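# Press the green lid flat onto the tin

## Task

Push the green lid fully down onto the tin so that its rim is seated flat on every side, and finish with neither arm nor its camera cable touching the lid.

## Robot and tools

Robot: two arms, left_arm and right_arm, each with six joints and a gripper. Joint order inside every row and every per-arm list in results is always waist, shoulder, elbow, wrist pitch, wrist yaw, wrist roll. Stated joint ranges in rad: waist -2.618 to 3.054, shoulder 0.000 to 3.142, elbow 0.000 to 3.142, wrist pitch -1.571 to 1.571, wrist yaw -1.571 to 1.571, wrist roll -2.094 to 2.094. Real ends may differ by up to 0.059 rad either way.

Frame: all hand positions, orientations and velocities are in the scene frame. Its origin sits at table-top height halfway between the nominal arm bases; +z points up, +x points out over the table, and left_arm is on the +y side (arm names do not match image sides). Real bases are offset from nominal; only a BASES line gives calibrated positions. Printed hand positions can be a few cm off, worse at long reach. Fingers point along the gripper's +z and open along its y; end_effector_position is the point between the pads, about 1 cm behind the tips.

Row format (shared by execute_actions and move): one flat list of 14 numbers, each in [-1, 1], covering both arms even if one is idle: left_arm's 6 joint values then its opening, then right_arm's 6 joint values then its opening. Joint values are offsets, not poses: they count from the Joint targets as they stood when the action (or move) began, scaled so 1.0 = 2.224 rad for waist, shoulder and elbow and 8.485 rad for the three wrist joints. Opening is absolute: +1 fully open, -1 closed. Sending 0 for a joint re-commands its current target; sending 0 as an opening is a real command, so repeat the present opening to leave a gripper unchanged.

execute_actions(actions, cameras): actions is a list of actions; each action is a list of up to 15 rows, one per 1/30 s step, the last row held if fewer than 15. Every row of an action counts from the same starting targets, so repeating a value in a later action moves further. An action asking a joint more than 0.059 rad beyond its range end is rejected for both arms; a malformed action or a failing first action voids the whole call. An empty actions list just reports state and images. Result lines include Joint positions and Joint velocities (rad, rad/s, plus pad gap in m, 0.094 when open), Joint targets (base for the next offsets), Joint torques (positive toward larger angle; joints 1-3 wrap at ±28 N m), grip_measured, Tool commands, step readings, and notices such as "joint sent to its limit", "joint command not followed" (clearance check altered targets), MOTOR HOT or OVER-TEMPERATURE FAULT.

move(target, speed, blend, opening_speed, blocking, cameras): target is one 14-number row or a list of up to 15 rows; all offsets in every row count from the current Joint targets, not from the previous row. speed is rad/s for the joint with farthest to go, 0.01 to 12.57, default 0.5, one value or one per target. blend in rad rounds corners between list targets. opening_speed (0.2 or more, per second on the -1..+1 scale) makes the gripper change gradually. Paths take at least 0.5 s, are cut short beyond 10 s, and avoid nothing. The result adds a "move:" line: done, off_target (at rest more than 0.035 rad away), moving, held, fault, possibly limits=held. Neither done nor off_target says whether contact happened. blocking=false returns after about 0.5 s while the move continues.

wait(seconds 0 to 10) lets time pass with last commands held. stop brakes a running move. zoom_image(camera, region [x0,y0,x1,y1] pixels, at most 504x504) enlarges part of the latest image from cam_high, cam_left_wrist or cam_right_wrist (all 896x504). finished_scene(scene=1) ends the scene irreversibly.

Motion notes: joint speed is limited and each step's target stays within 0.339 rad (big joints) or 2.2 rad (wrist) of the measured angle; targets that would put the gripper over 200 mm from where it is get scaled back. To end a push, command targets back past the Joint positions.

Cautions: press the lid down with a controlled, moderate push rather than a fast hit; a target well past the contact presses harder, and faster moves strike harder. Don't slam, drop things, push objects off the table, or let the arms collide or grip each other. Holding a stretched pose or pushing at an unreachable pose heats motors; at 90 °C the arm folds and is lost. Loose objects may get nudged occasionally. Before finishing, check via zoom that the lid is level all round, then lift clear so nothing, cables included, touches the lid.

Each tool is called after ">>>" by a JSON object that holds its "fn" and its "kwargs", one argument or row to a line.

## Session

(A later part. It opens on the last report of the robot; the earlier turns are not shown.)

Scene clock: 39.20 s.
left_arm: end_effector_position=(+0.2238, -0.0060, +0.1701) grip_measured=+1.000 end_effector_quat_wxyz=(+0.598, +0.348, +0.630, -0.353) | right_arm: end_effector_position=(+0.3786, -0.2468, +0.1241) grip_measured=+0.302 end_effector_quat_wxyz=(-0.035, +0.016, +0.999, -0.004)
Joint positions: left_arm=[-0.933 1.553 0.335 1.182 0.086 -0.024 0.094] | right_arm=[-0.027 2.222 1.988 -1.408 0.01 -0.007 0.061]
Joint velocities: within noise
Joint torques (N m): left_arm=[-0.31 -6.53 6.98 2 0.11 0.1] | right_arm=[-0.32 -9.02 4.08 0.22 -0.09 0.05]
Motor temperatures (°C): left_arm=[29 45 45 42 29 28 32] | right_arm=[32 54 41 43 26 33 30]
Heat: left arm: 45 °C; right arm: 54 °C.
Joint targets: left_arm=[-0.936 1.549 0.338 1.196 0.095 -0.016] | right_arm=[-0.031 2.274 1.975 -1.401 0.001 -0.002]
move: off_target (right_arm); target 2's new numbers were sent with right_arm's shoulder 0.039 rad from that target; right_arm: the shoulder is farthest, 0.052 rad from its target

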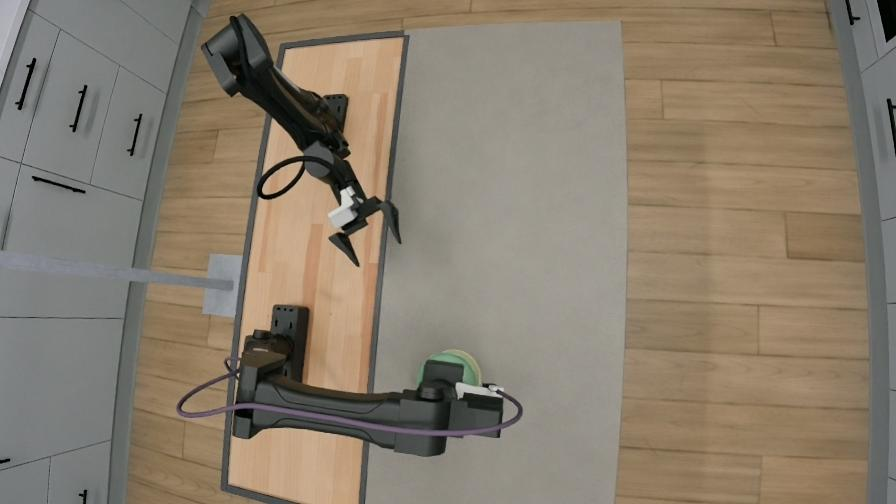

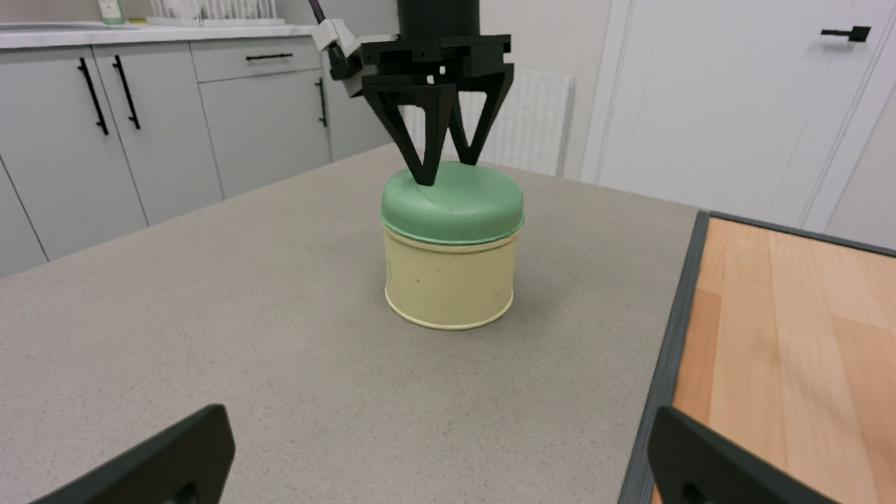

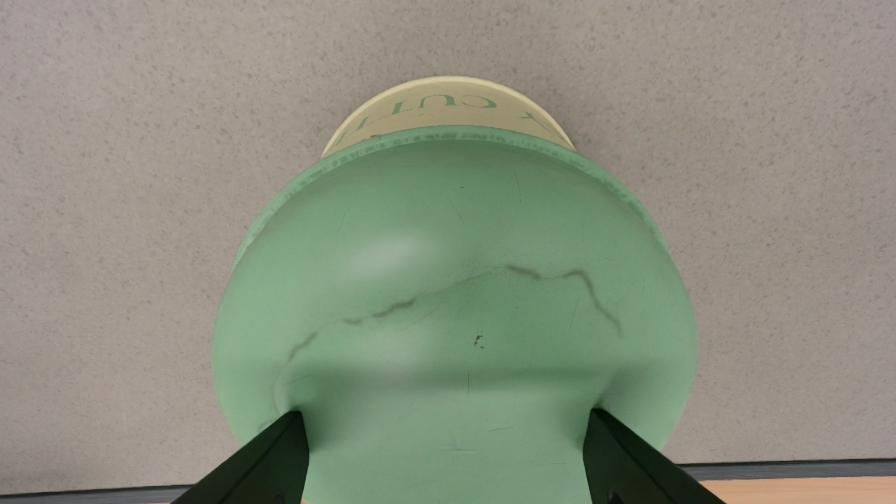

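>>> {"fn": "move", "kwargs": {
  "target": [0,0,0,0,0,0,1,0,0.05,0,0,0,0,0.3],
  "speed": 0.3,
  "cameras": ["cam_left_wrist","cam_right_wrist"]
}}

>>> {"fn": "zoom_image", "kwargs": {
  "camera": "cam_left_wrist",
  "region": [350, 50, 600, 290]
}}

Scene clock: 40.67 s.
left_arm: end_effector_position=(+0.2238, -0.0060, +0.1701) grip_measured=+1.000 end_effector_quat_wxyz=(+0.598, +0.348, +0.630, -0.353) | right_arm: end_effector_position=(+0.3787, -0.2468, +0.1220) grip_measured=+0.302 end_effector_quat_wxyz=(-0.048, +0.017, +0.999, -0.004)
Joint positions: left_arm=[-0.933 1.553 0.335 1.182 0.086 -0.024 0.094] | right_arm=[-0.027 2.253 2.03 -1.444 0.01 -0.005 0.061]
Joint velocities: within noise
Joint torques (N m): left_arm=[-0.29 -6.53 6.97 2 0.11 0.1] | right_arm=[-0.32 -1.8 1.11 0.61 -0.1 0.08]
Motor temperatures (°C): left_arm=[29 45 45 42 29 28 32] | right_arm=[32 53 41 43 26 33 30]
Heat: left arm: 45 °C; right arm: 53 °C.
Joint targets: left_arm=[-0.936 1.549 0.338 1.196 0.095 -0.016] | right_arm=[-0.031 2.385 1.975 -1.401 0.001 -0.001]
move: off_target (right_arm); right_arm: the shoulder is farthest, 0.132 rad from its target
Images, in order (width x height): cam_left_wrist 896x504, cam_right_wrist 896x504.

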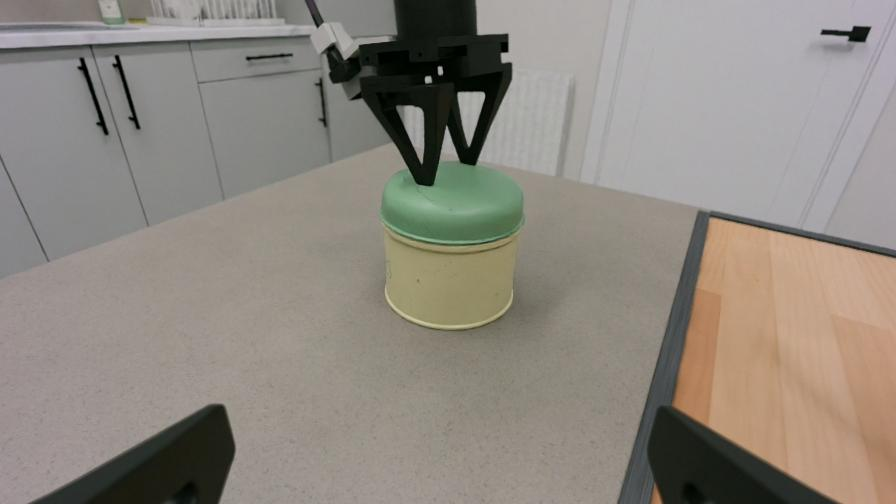

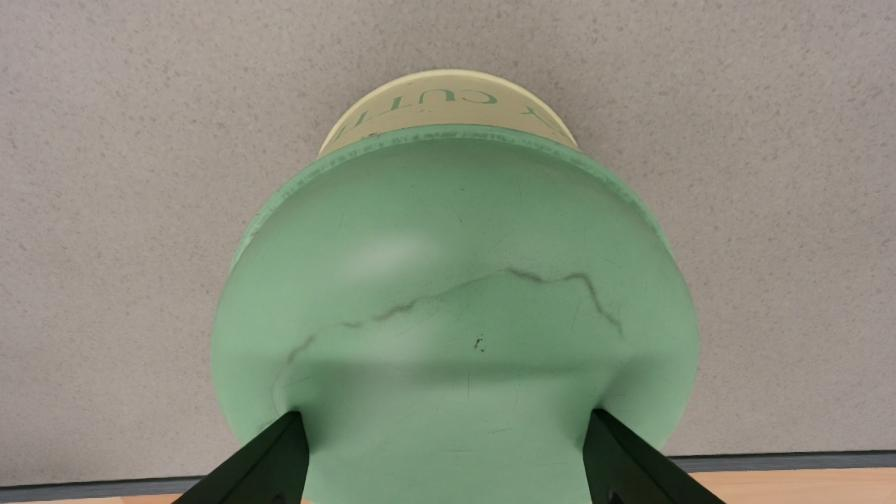

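Scaled by 2.016.

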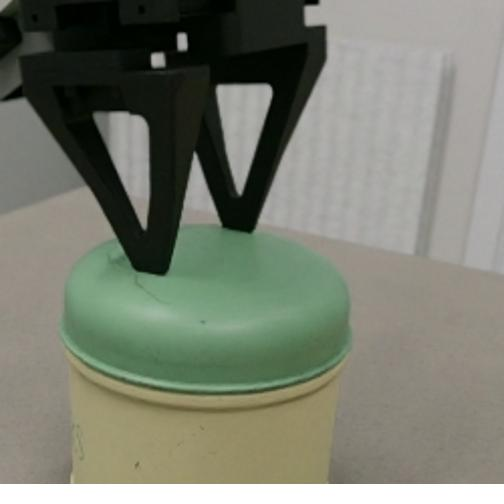

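>>> {"fn": "move", "kwargs": {
  "target": [0,0,0,0,0,0,1,0.0,-0.16,0.03,0,0,0,0.3],
  "speed": 0.8,
  "cameras": ["cam_left_wrist","cam_right_wrist"]
}}

>>> {"fn": "zoom_image", "kwargs": {
  "camera": "cam_left_wrist",
  "region": [370, 140, 540, 340]
}}

>>> {"fn": "zoom_image", "kwargs": {
  "camera": "cam_right_wrist",
  "region": [240, 60, 660, 440]
}}

Scene clock: 42.37 s.
left_arm: end_effector_position=(+0.2238, -0.0060, +0.1701) grip_measured=+1.000 end_effector_quat_wxyz=(+0.598, +0.348, +0.630, -0.353) | right_arm: end_effector_position=(+0.3860, -0.2467, +0.2099) grip_measured=+0.302 end_effector_quat_wxyz=(+0.079, +0.017, +0.997, -0.006)
Joint positions: left_arm=[-0.933 1.553 0.335 1.182 0.086 -0.024 0.094] | right_arm=[-0.027 2.033 2.028 -1.408 0.008 -0.005 0.061]
Joint velocities: within noise
Joint torques (N m): left_arm=[-0.29 -6.53 6.95 2 0.11 0.1] | right_arm=[-0.24 -12.52 6.38 0.69 -0.04 0.04]
Motor temperatures (°C): left_arm=[29 45 45 42 29 28 32] | right_arm=[32 53 41 42 26 33 30]
Heat: left arm: 45 °C; right arm: 53 °C.
Joint targets: left_arm=[-0.936 1.549 0.338 1.196 0.095 -0.016] | right_arm=[-0.031 2.029 2.041 -1.401 0.001 -0.001]
move: done
Images, in order (width x height): cam_left_wrist 896x504, cam_right_wrist 896x504.

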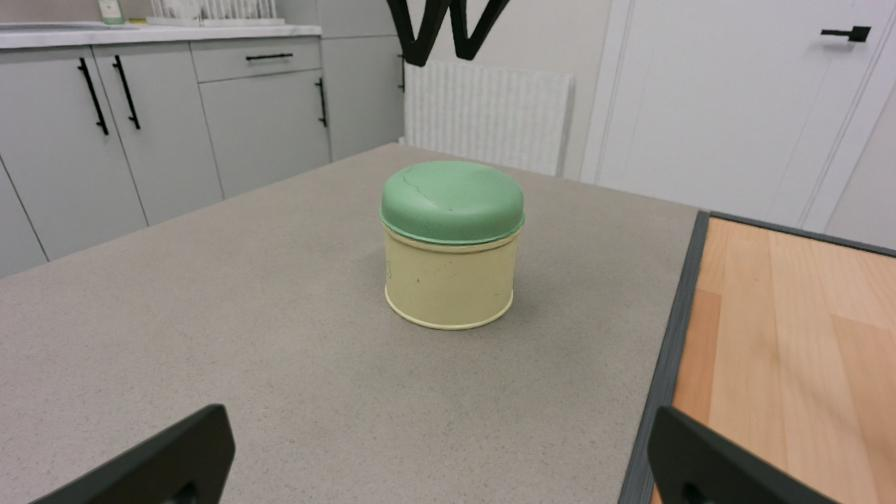

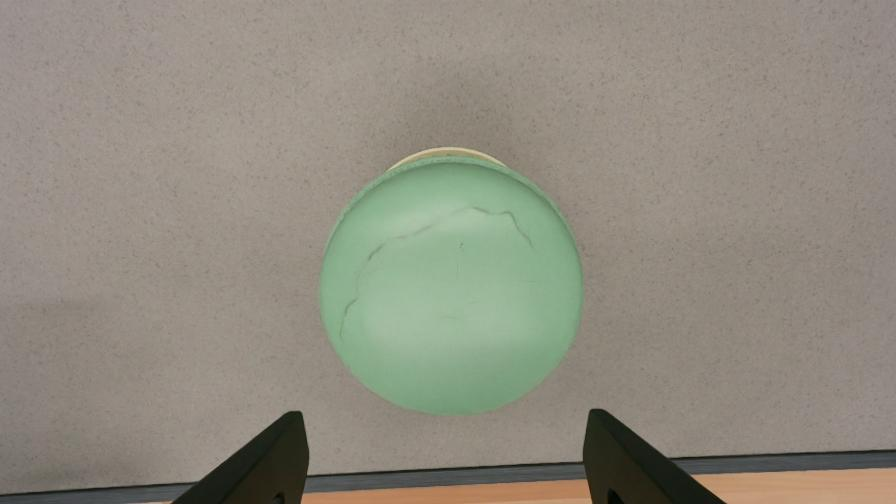

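Scaled by 2.520.

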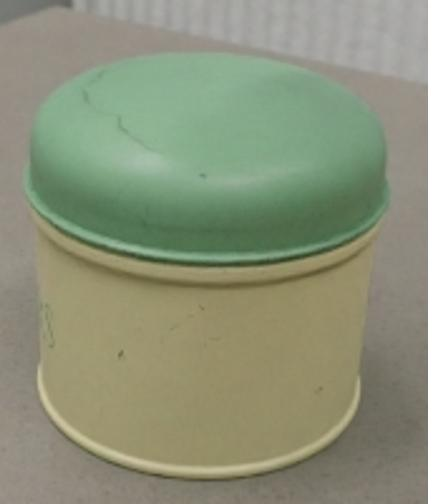

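Scaled by 1.200.

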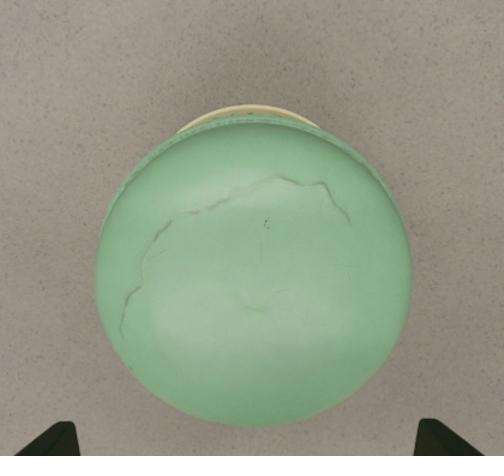

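>>> {"fn": "move", "kwargs": {
  "target": [
    [0,0,0,0,0,0,1,0.0,0.0095,-0.05,0.0107,0,0.185,0.3],
    [0,0,0,0,0,0,1,0,0.03,-0.077,0.0107,0,0.185,0.3]
  ],
  "speed": [1.2,0.3]
}}

>>> {"fn": "zoom_image", "kwargs": {
  "camera": "cam_left_wrist",
  "region": [350, 50, 600, 290]
}}

Scene clock: 47.07 s.
left_arm: end_effector_position=(+0.2238, -0.0060, +0.1701) grip_measured=+1.000 end_effector_quat_wxyz=(+0.598, +0.348, +0.630, -0.353) | right_arm: end_effector_position=(+0.3778, -0.2452, +0.1440) grip_measured=+0.302 end_effector_quat_wxyz=(+0.013, +0.717, +0.697, +0.012)
Joint positions: left_arm=[-0.933 1.553 0.335 1.182 0.086 -0.024 0.094] | right_arm=[-0.027 2.099 1.875 -1.312 0.001 1.559 0.061]
Joint velocities: within noise
Joint torques (N m): left_arm=[-0.31 -6.53 6.97 2 0.11 0.09] | right_arm=[-0.29 -13.12 4.96 0.35 -0.01 0.04]
Motor temperatures (°C): left_arm=[29 45 45 42 29 28 32] | right_arm=[32 54 41 42 26 33 30]
Heat: left arm: 45 °C; right arm: 54 °C.
Joint targets: left_arm=[-0.936 1.549 0.338 1.196 0.095 -0.016] | right_arm=[-0.031 2.096 1.870 -1.311 0.001 1.568]
move: done

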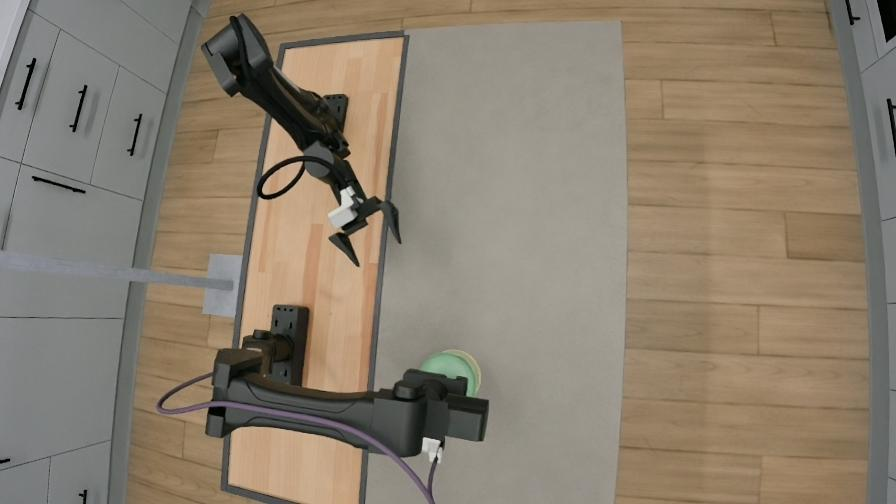

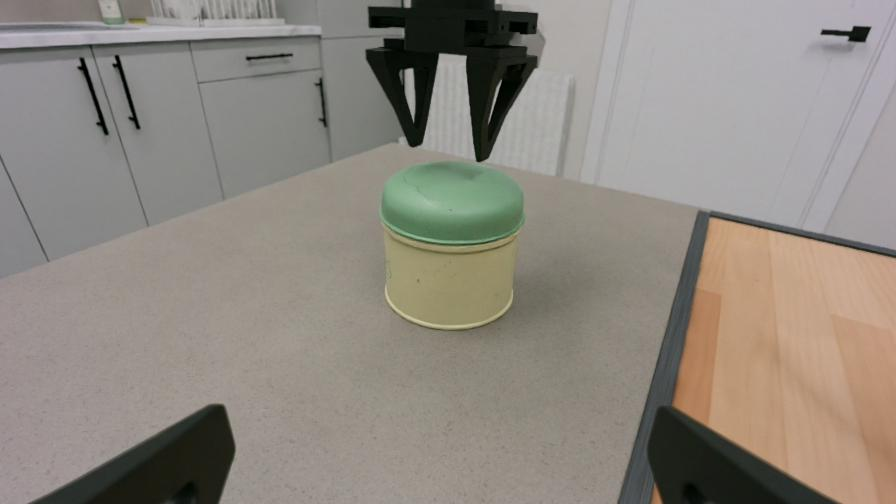

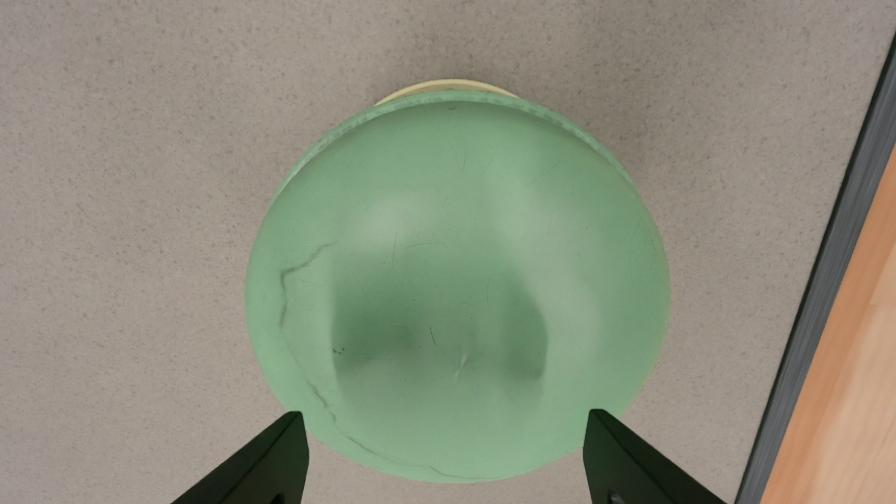

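Scaled by 2.016.

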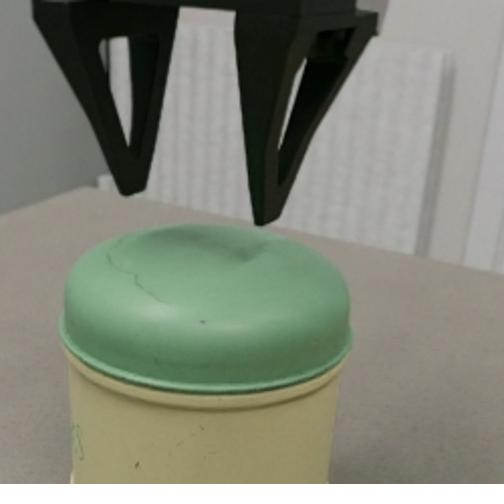

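>>> {"fn": "move", "kwargs": {
  "target": [0,0,0,0,0,0,1,0,0.1,-0.01,0.001,0,0,0.3],
  "speed": 0.3
}}

>>> {"fn": "zoom_image", "kwargs": {
  "camera": "cam_left_wrist",
  "region": [370, 140, 540, 340]
}}

Scene clock: 48.77 s.
left_arm: end_effector_position=(+0.2238, -0.0060, +0.1701) grip_measured=+1.000 end_effector_quat_wxyz=(+0.598, +0.348, +0.630, -0.353) | right_arm: end_effector_position=(+0.3787, -0.2451, +0.1228) grip_measured=+0.300 end_effector_quat_wxyz=(-0.010, +0.717, +0.697, -0.010)
Joint positions: left_arm=[-0.933 1.553 0.335 1.182 0.086 -0.024 0.094] | right_arm=[-0.027 2.174 1.908 -1.334 0.001 1.561 0.061]
Joint velocities: within noise
Joint torques (N m): left_arm=[-0.29 -6.52 6.97 2 0.11 0.1] | right_arm=[-0.32 0.06 0.73 0.64 0.01 0.07]
Motor temperatures (°C): left_arm=[29 45 45 42 29 28 32] | right_arm=[32 54 41 42 26 33 30]
Heat: left arm: 45 °C; right arm: 54 °C.
Joint targets: left_arm=[-0.936 1.549 0.338 1.196 0.095 -0.016] | right_arm=[-0.031 2.318 1.848 -1.302 0.001 1.568]
move: off_target (right_arm); right_arm: the shoulder is farthest, 0.145 rad from its target

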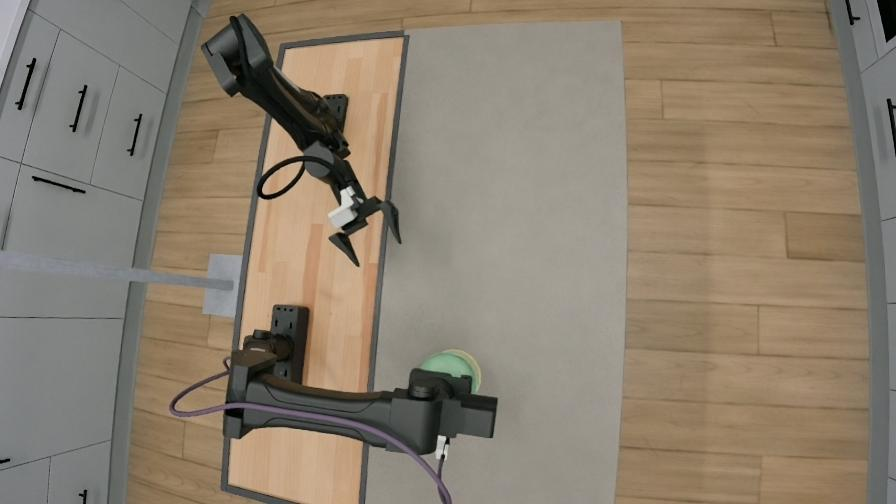

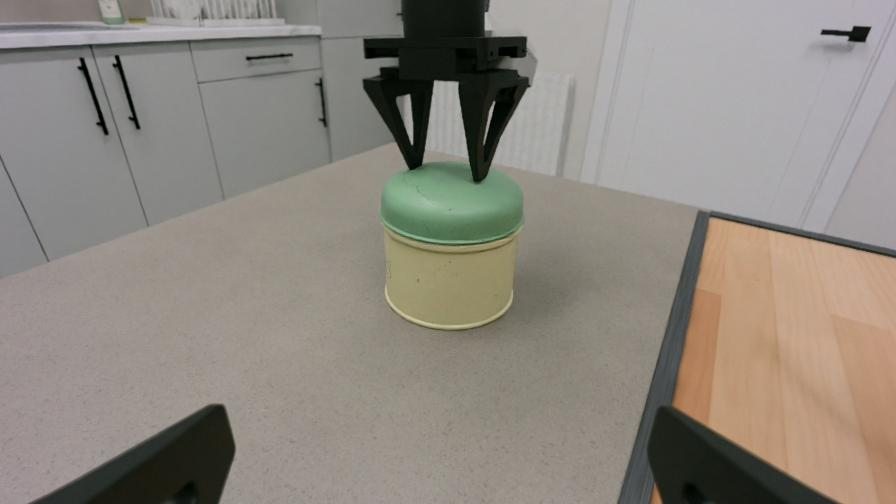

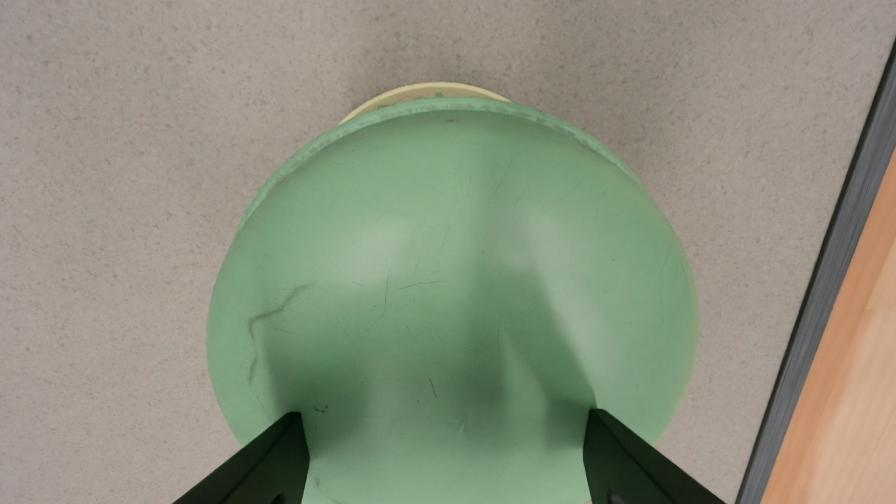

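Scaled by 2.520.

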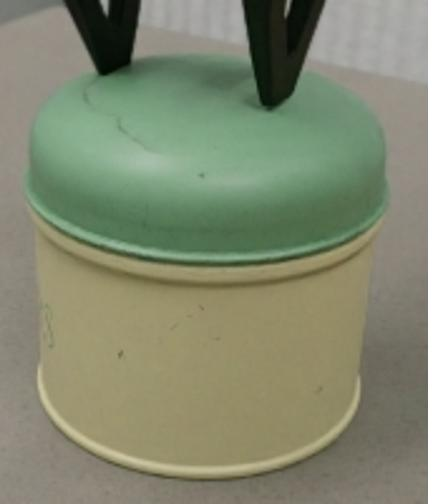

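>>> {"fn": "move", "kwargs": {
  "target": [
    [0,0,0,0,0,0,1,0.0,-0.16,0.02,0,0,0,0.3],
    [0,0,0,0,0,0,1,0.03,-0.33,-0.1,0.06,0,-0.185,-1],
    [0,0,0,0,0,0,1,0.05,-0.592,-0.78,0.22,0,-0.185,-1]
  ],
  "speed": 1.2
}}

>>> {"fn": "zoom_image", "kwargs": {
  "camera": "cam_left_wrist",
  "region": [370, 140, 540, 340]
}}

>>> {"fn": "zoom_image", "kwargs": {
  "camera": "cam_high",
  "region": [390, 330, 510, 430]
}}

>>> {"fn": "zoom_image", "kwargs": {
  "camera": "cam_right_wrist",
  "region": [250, 200, 700, 504]
}}

Scene clock: 55.10 s.
left_arm: end_effector_position=(+0.2238, -0.0060, +0.1701) grip_measured=+1.000 end_effector_quat_wxyz=(+0.598, +0.348, +0.630, -0.353) | right_arm: end_effector_position=(+0.2774, -0.2095, +0.1438) grip_measured=-0.986 end_effector_quat_wxyz=(+0.570, -0.023, +0.821, +0.019)
Joint positions: left_arm=[-0.933 1.553 0.335 1.182 0.086 -0.024 0.094] | right_arm=[0.074 1.016 0.119 0.541 0.001 0.005 0.001]
Joint velocities: within noise
Joint torques (N m): left_arm=[-0.29 -6.52 6.97 2 0.11 0.09] | right_arm=[0.38 -3.04 5.19 2.34 0 -0.05]
Motor temperatures (°C): left_arm=[29 45 45 42 29 28 32] | right_arm=[32 54 41 42 26 33 30]
Heat: left arm: 45 °C; right arm: 54 °C.
Joint targets: left_arm=[-0.936 1.549 0.338 1.196 0.095 -0.016] | right_arm=[0.080 1.002 0.113 0.565 0.001 -0.001]
move: done

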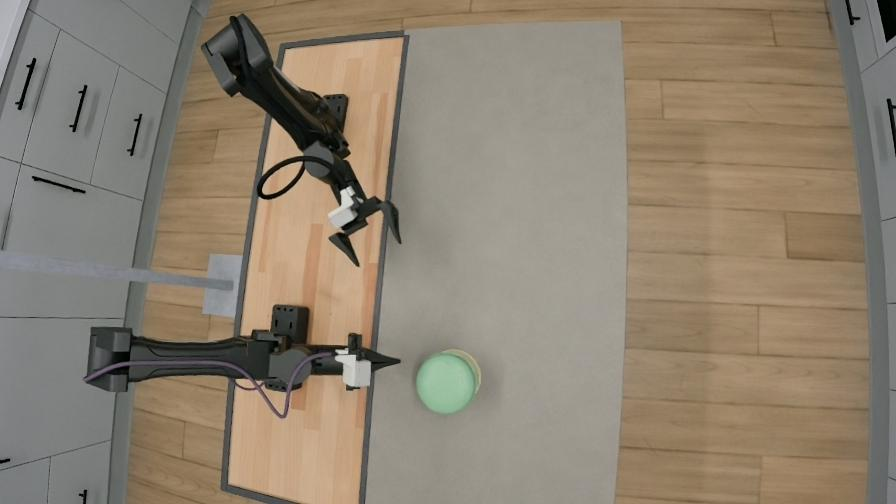

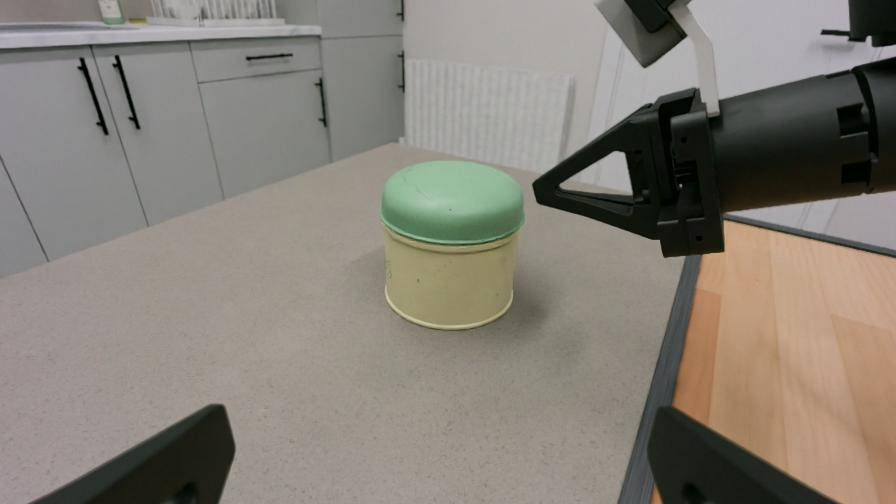

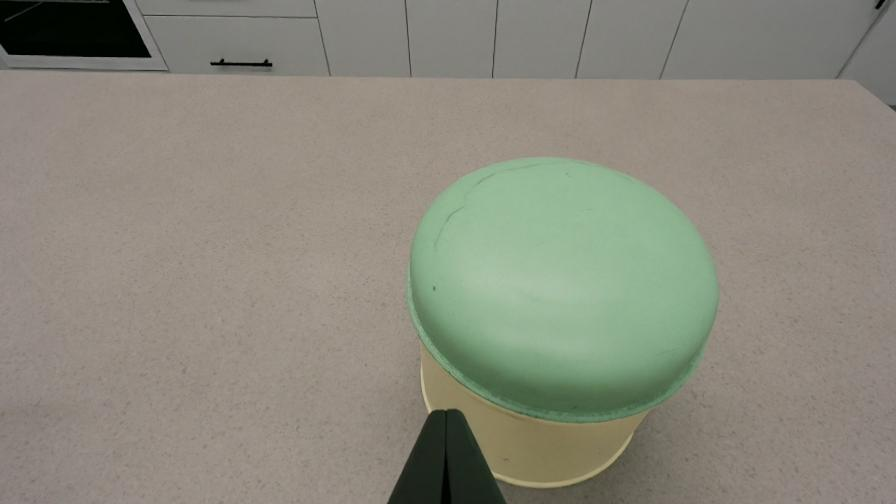

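Scaled by 2.520.

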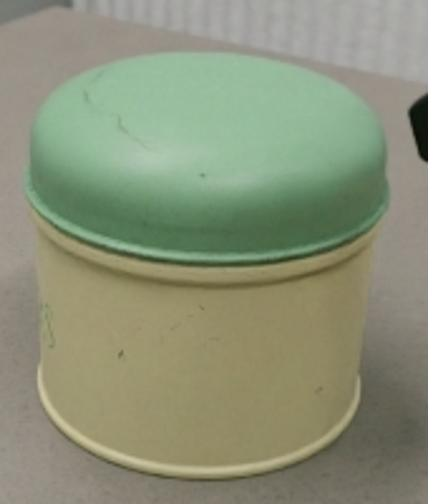

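Scaled by 4.200.

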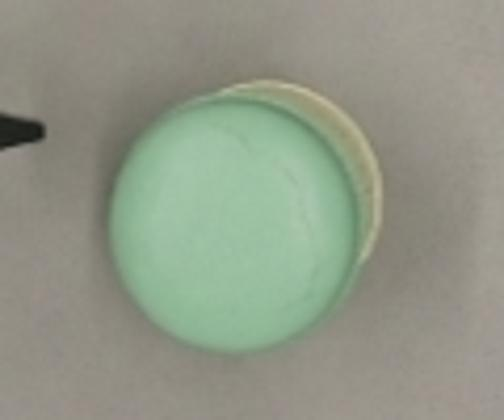

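Scaled by 1.120.

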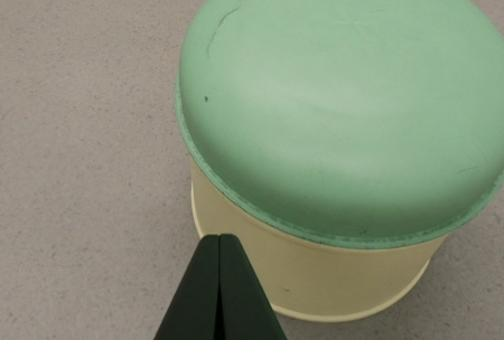

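>>> {"fn": "zoom_image", "kwargs": {
  "camera": "cam_left_wrist",
  "region": [375, 200, 455, 265]
}}

>>> {"fn": "zoom_image", "kwargs": {
  "camera": "cam_left_wrist",
  "region": [450, 200, 530, 265]
}}

>>> {"fn": "zoom_image", "kwargs": {
  "camera": "cam_right_wrist",
  "region": [400, 300, 720, 440]
}}

Scaled by 6.300.

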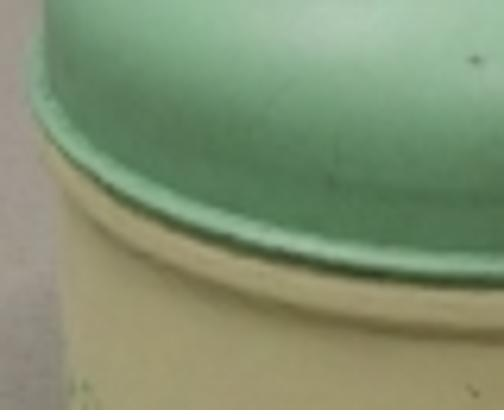

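Scaled by 6.300.

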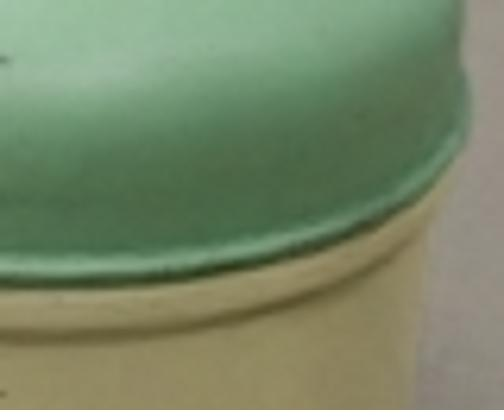

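Scaled by 1.575.

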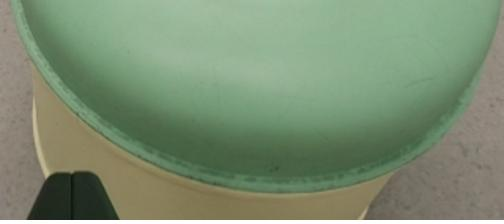

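>>> {"fn": "finished_scene", "kwargs": {

}}

The scene is finished: the task was done.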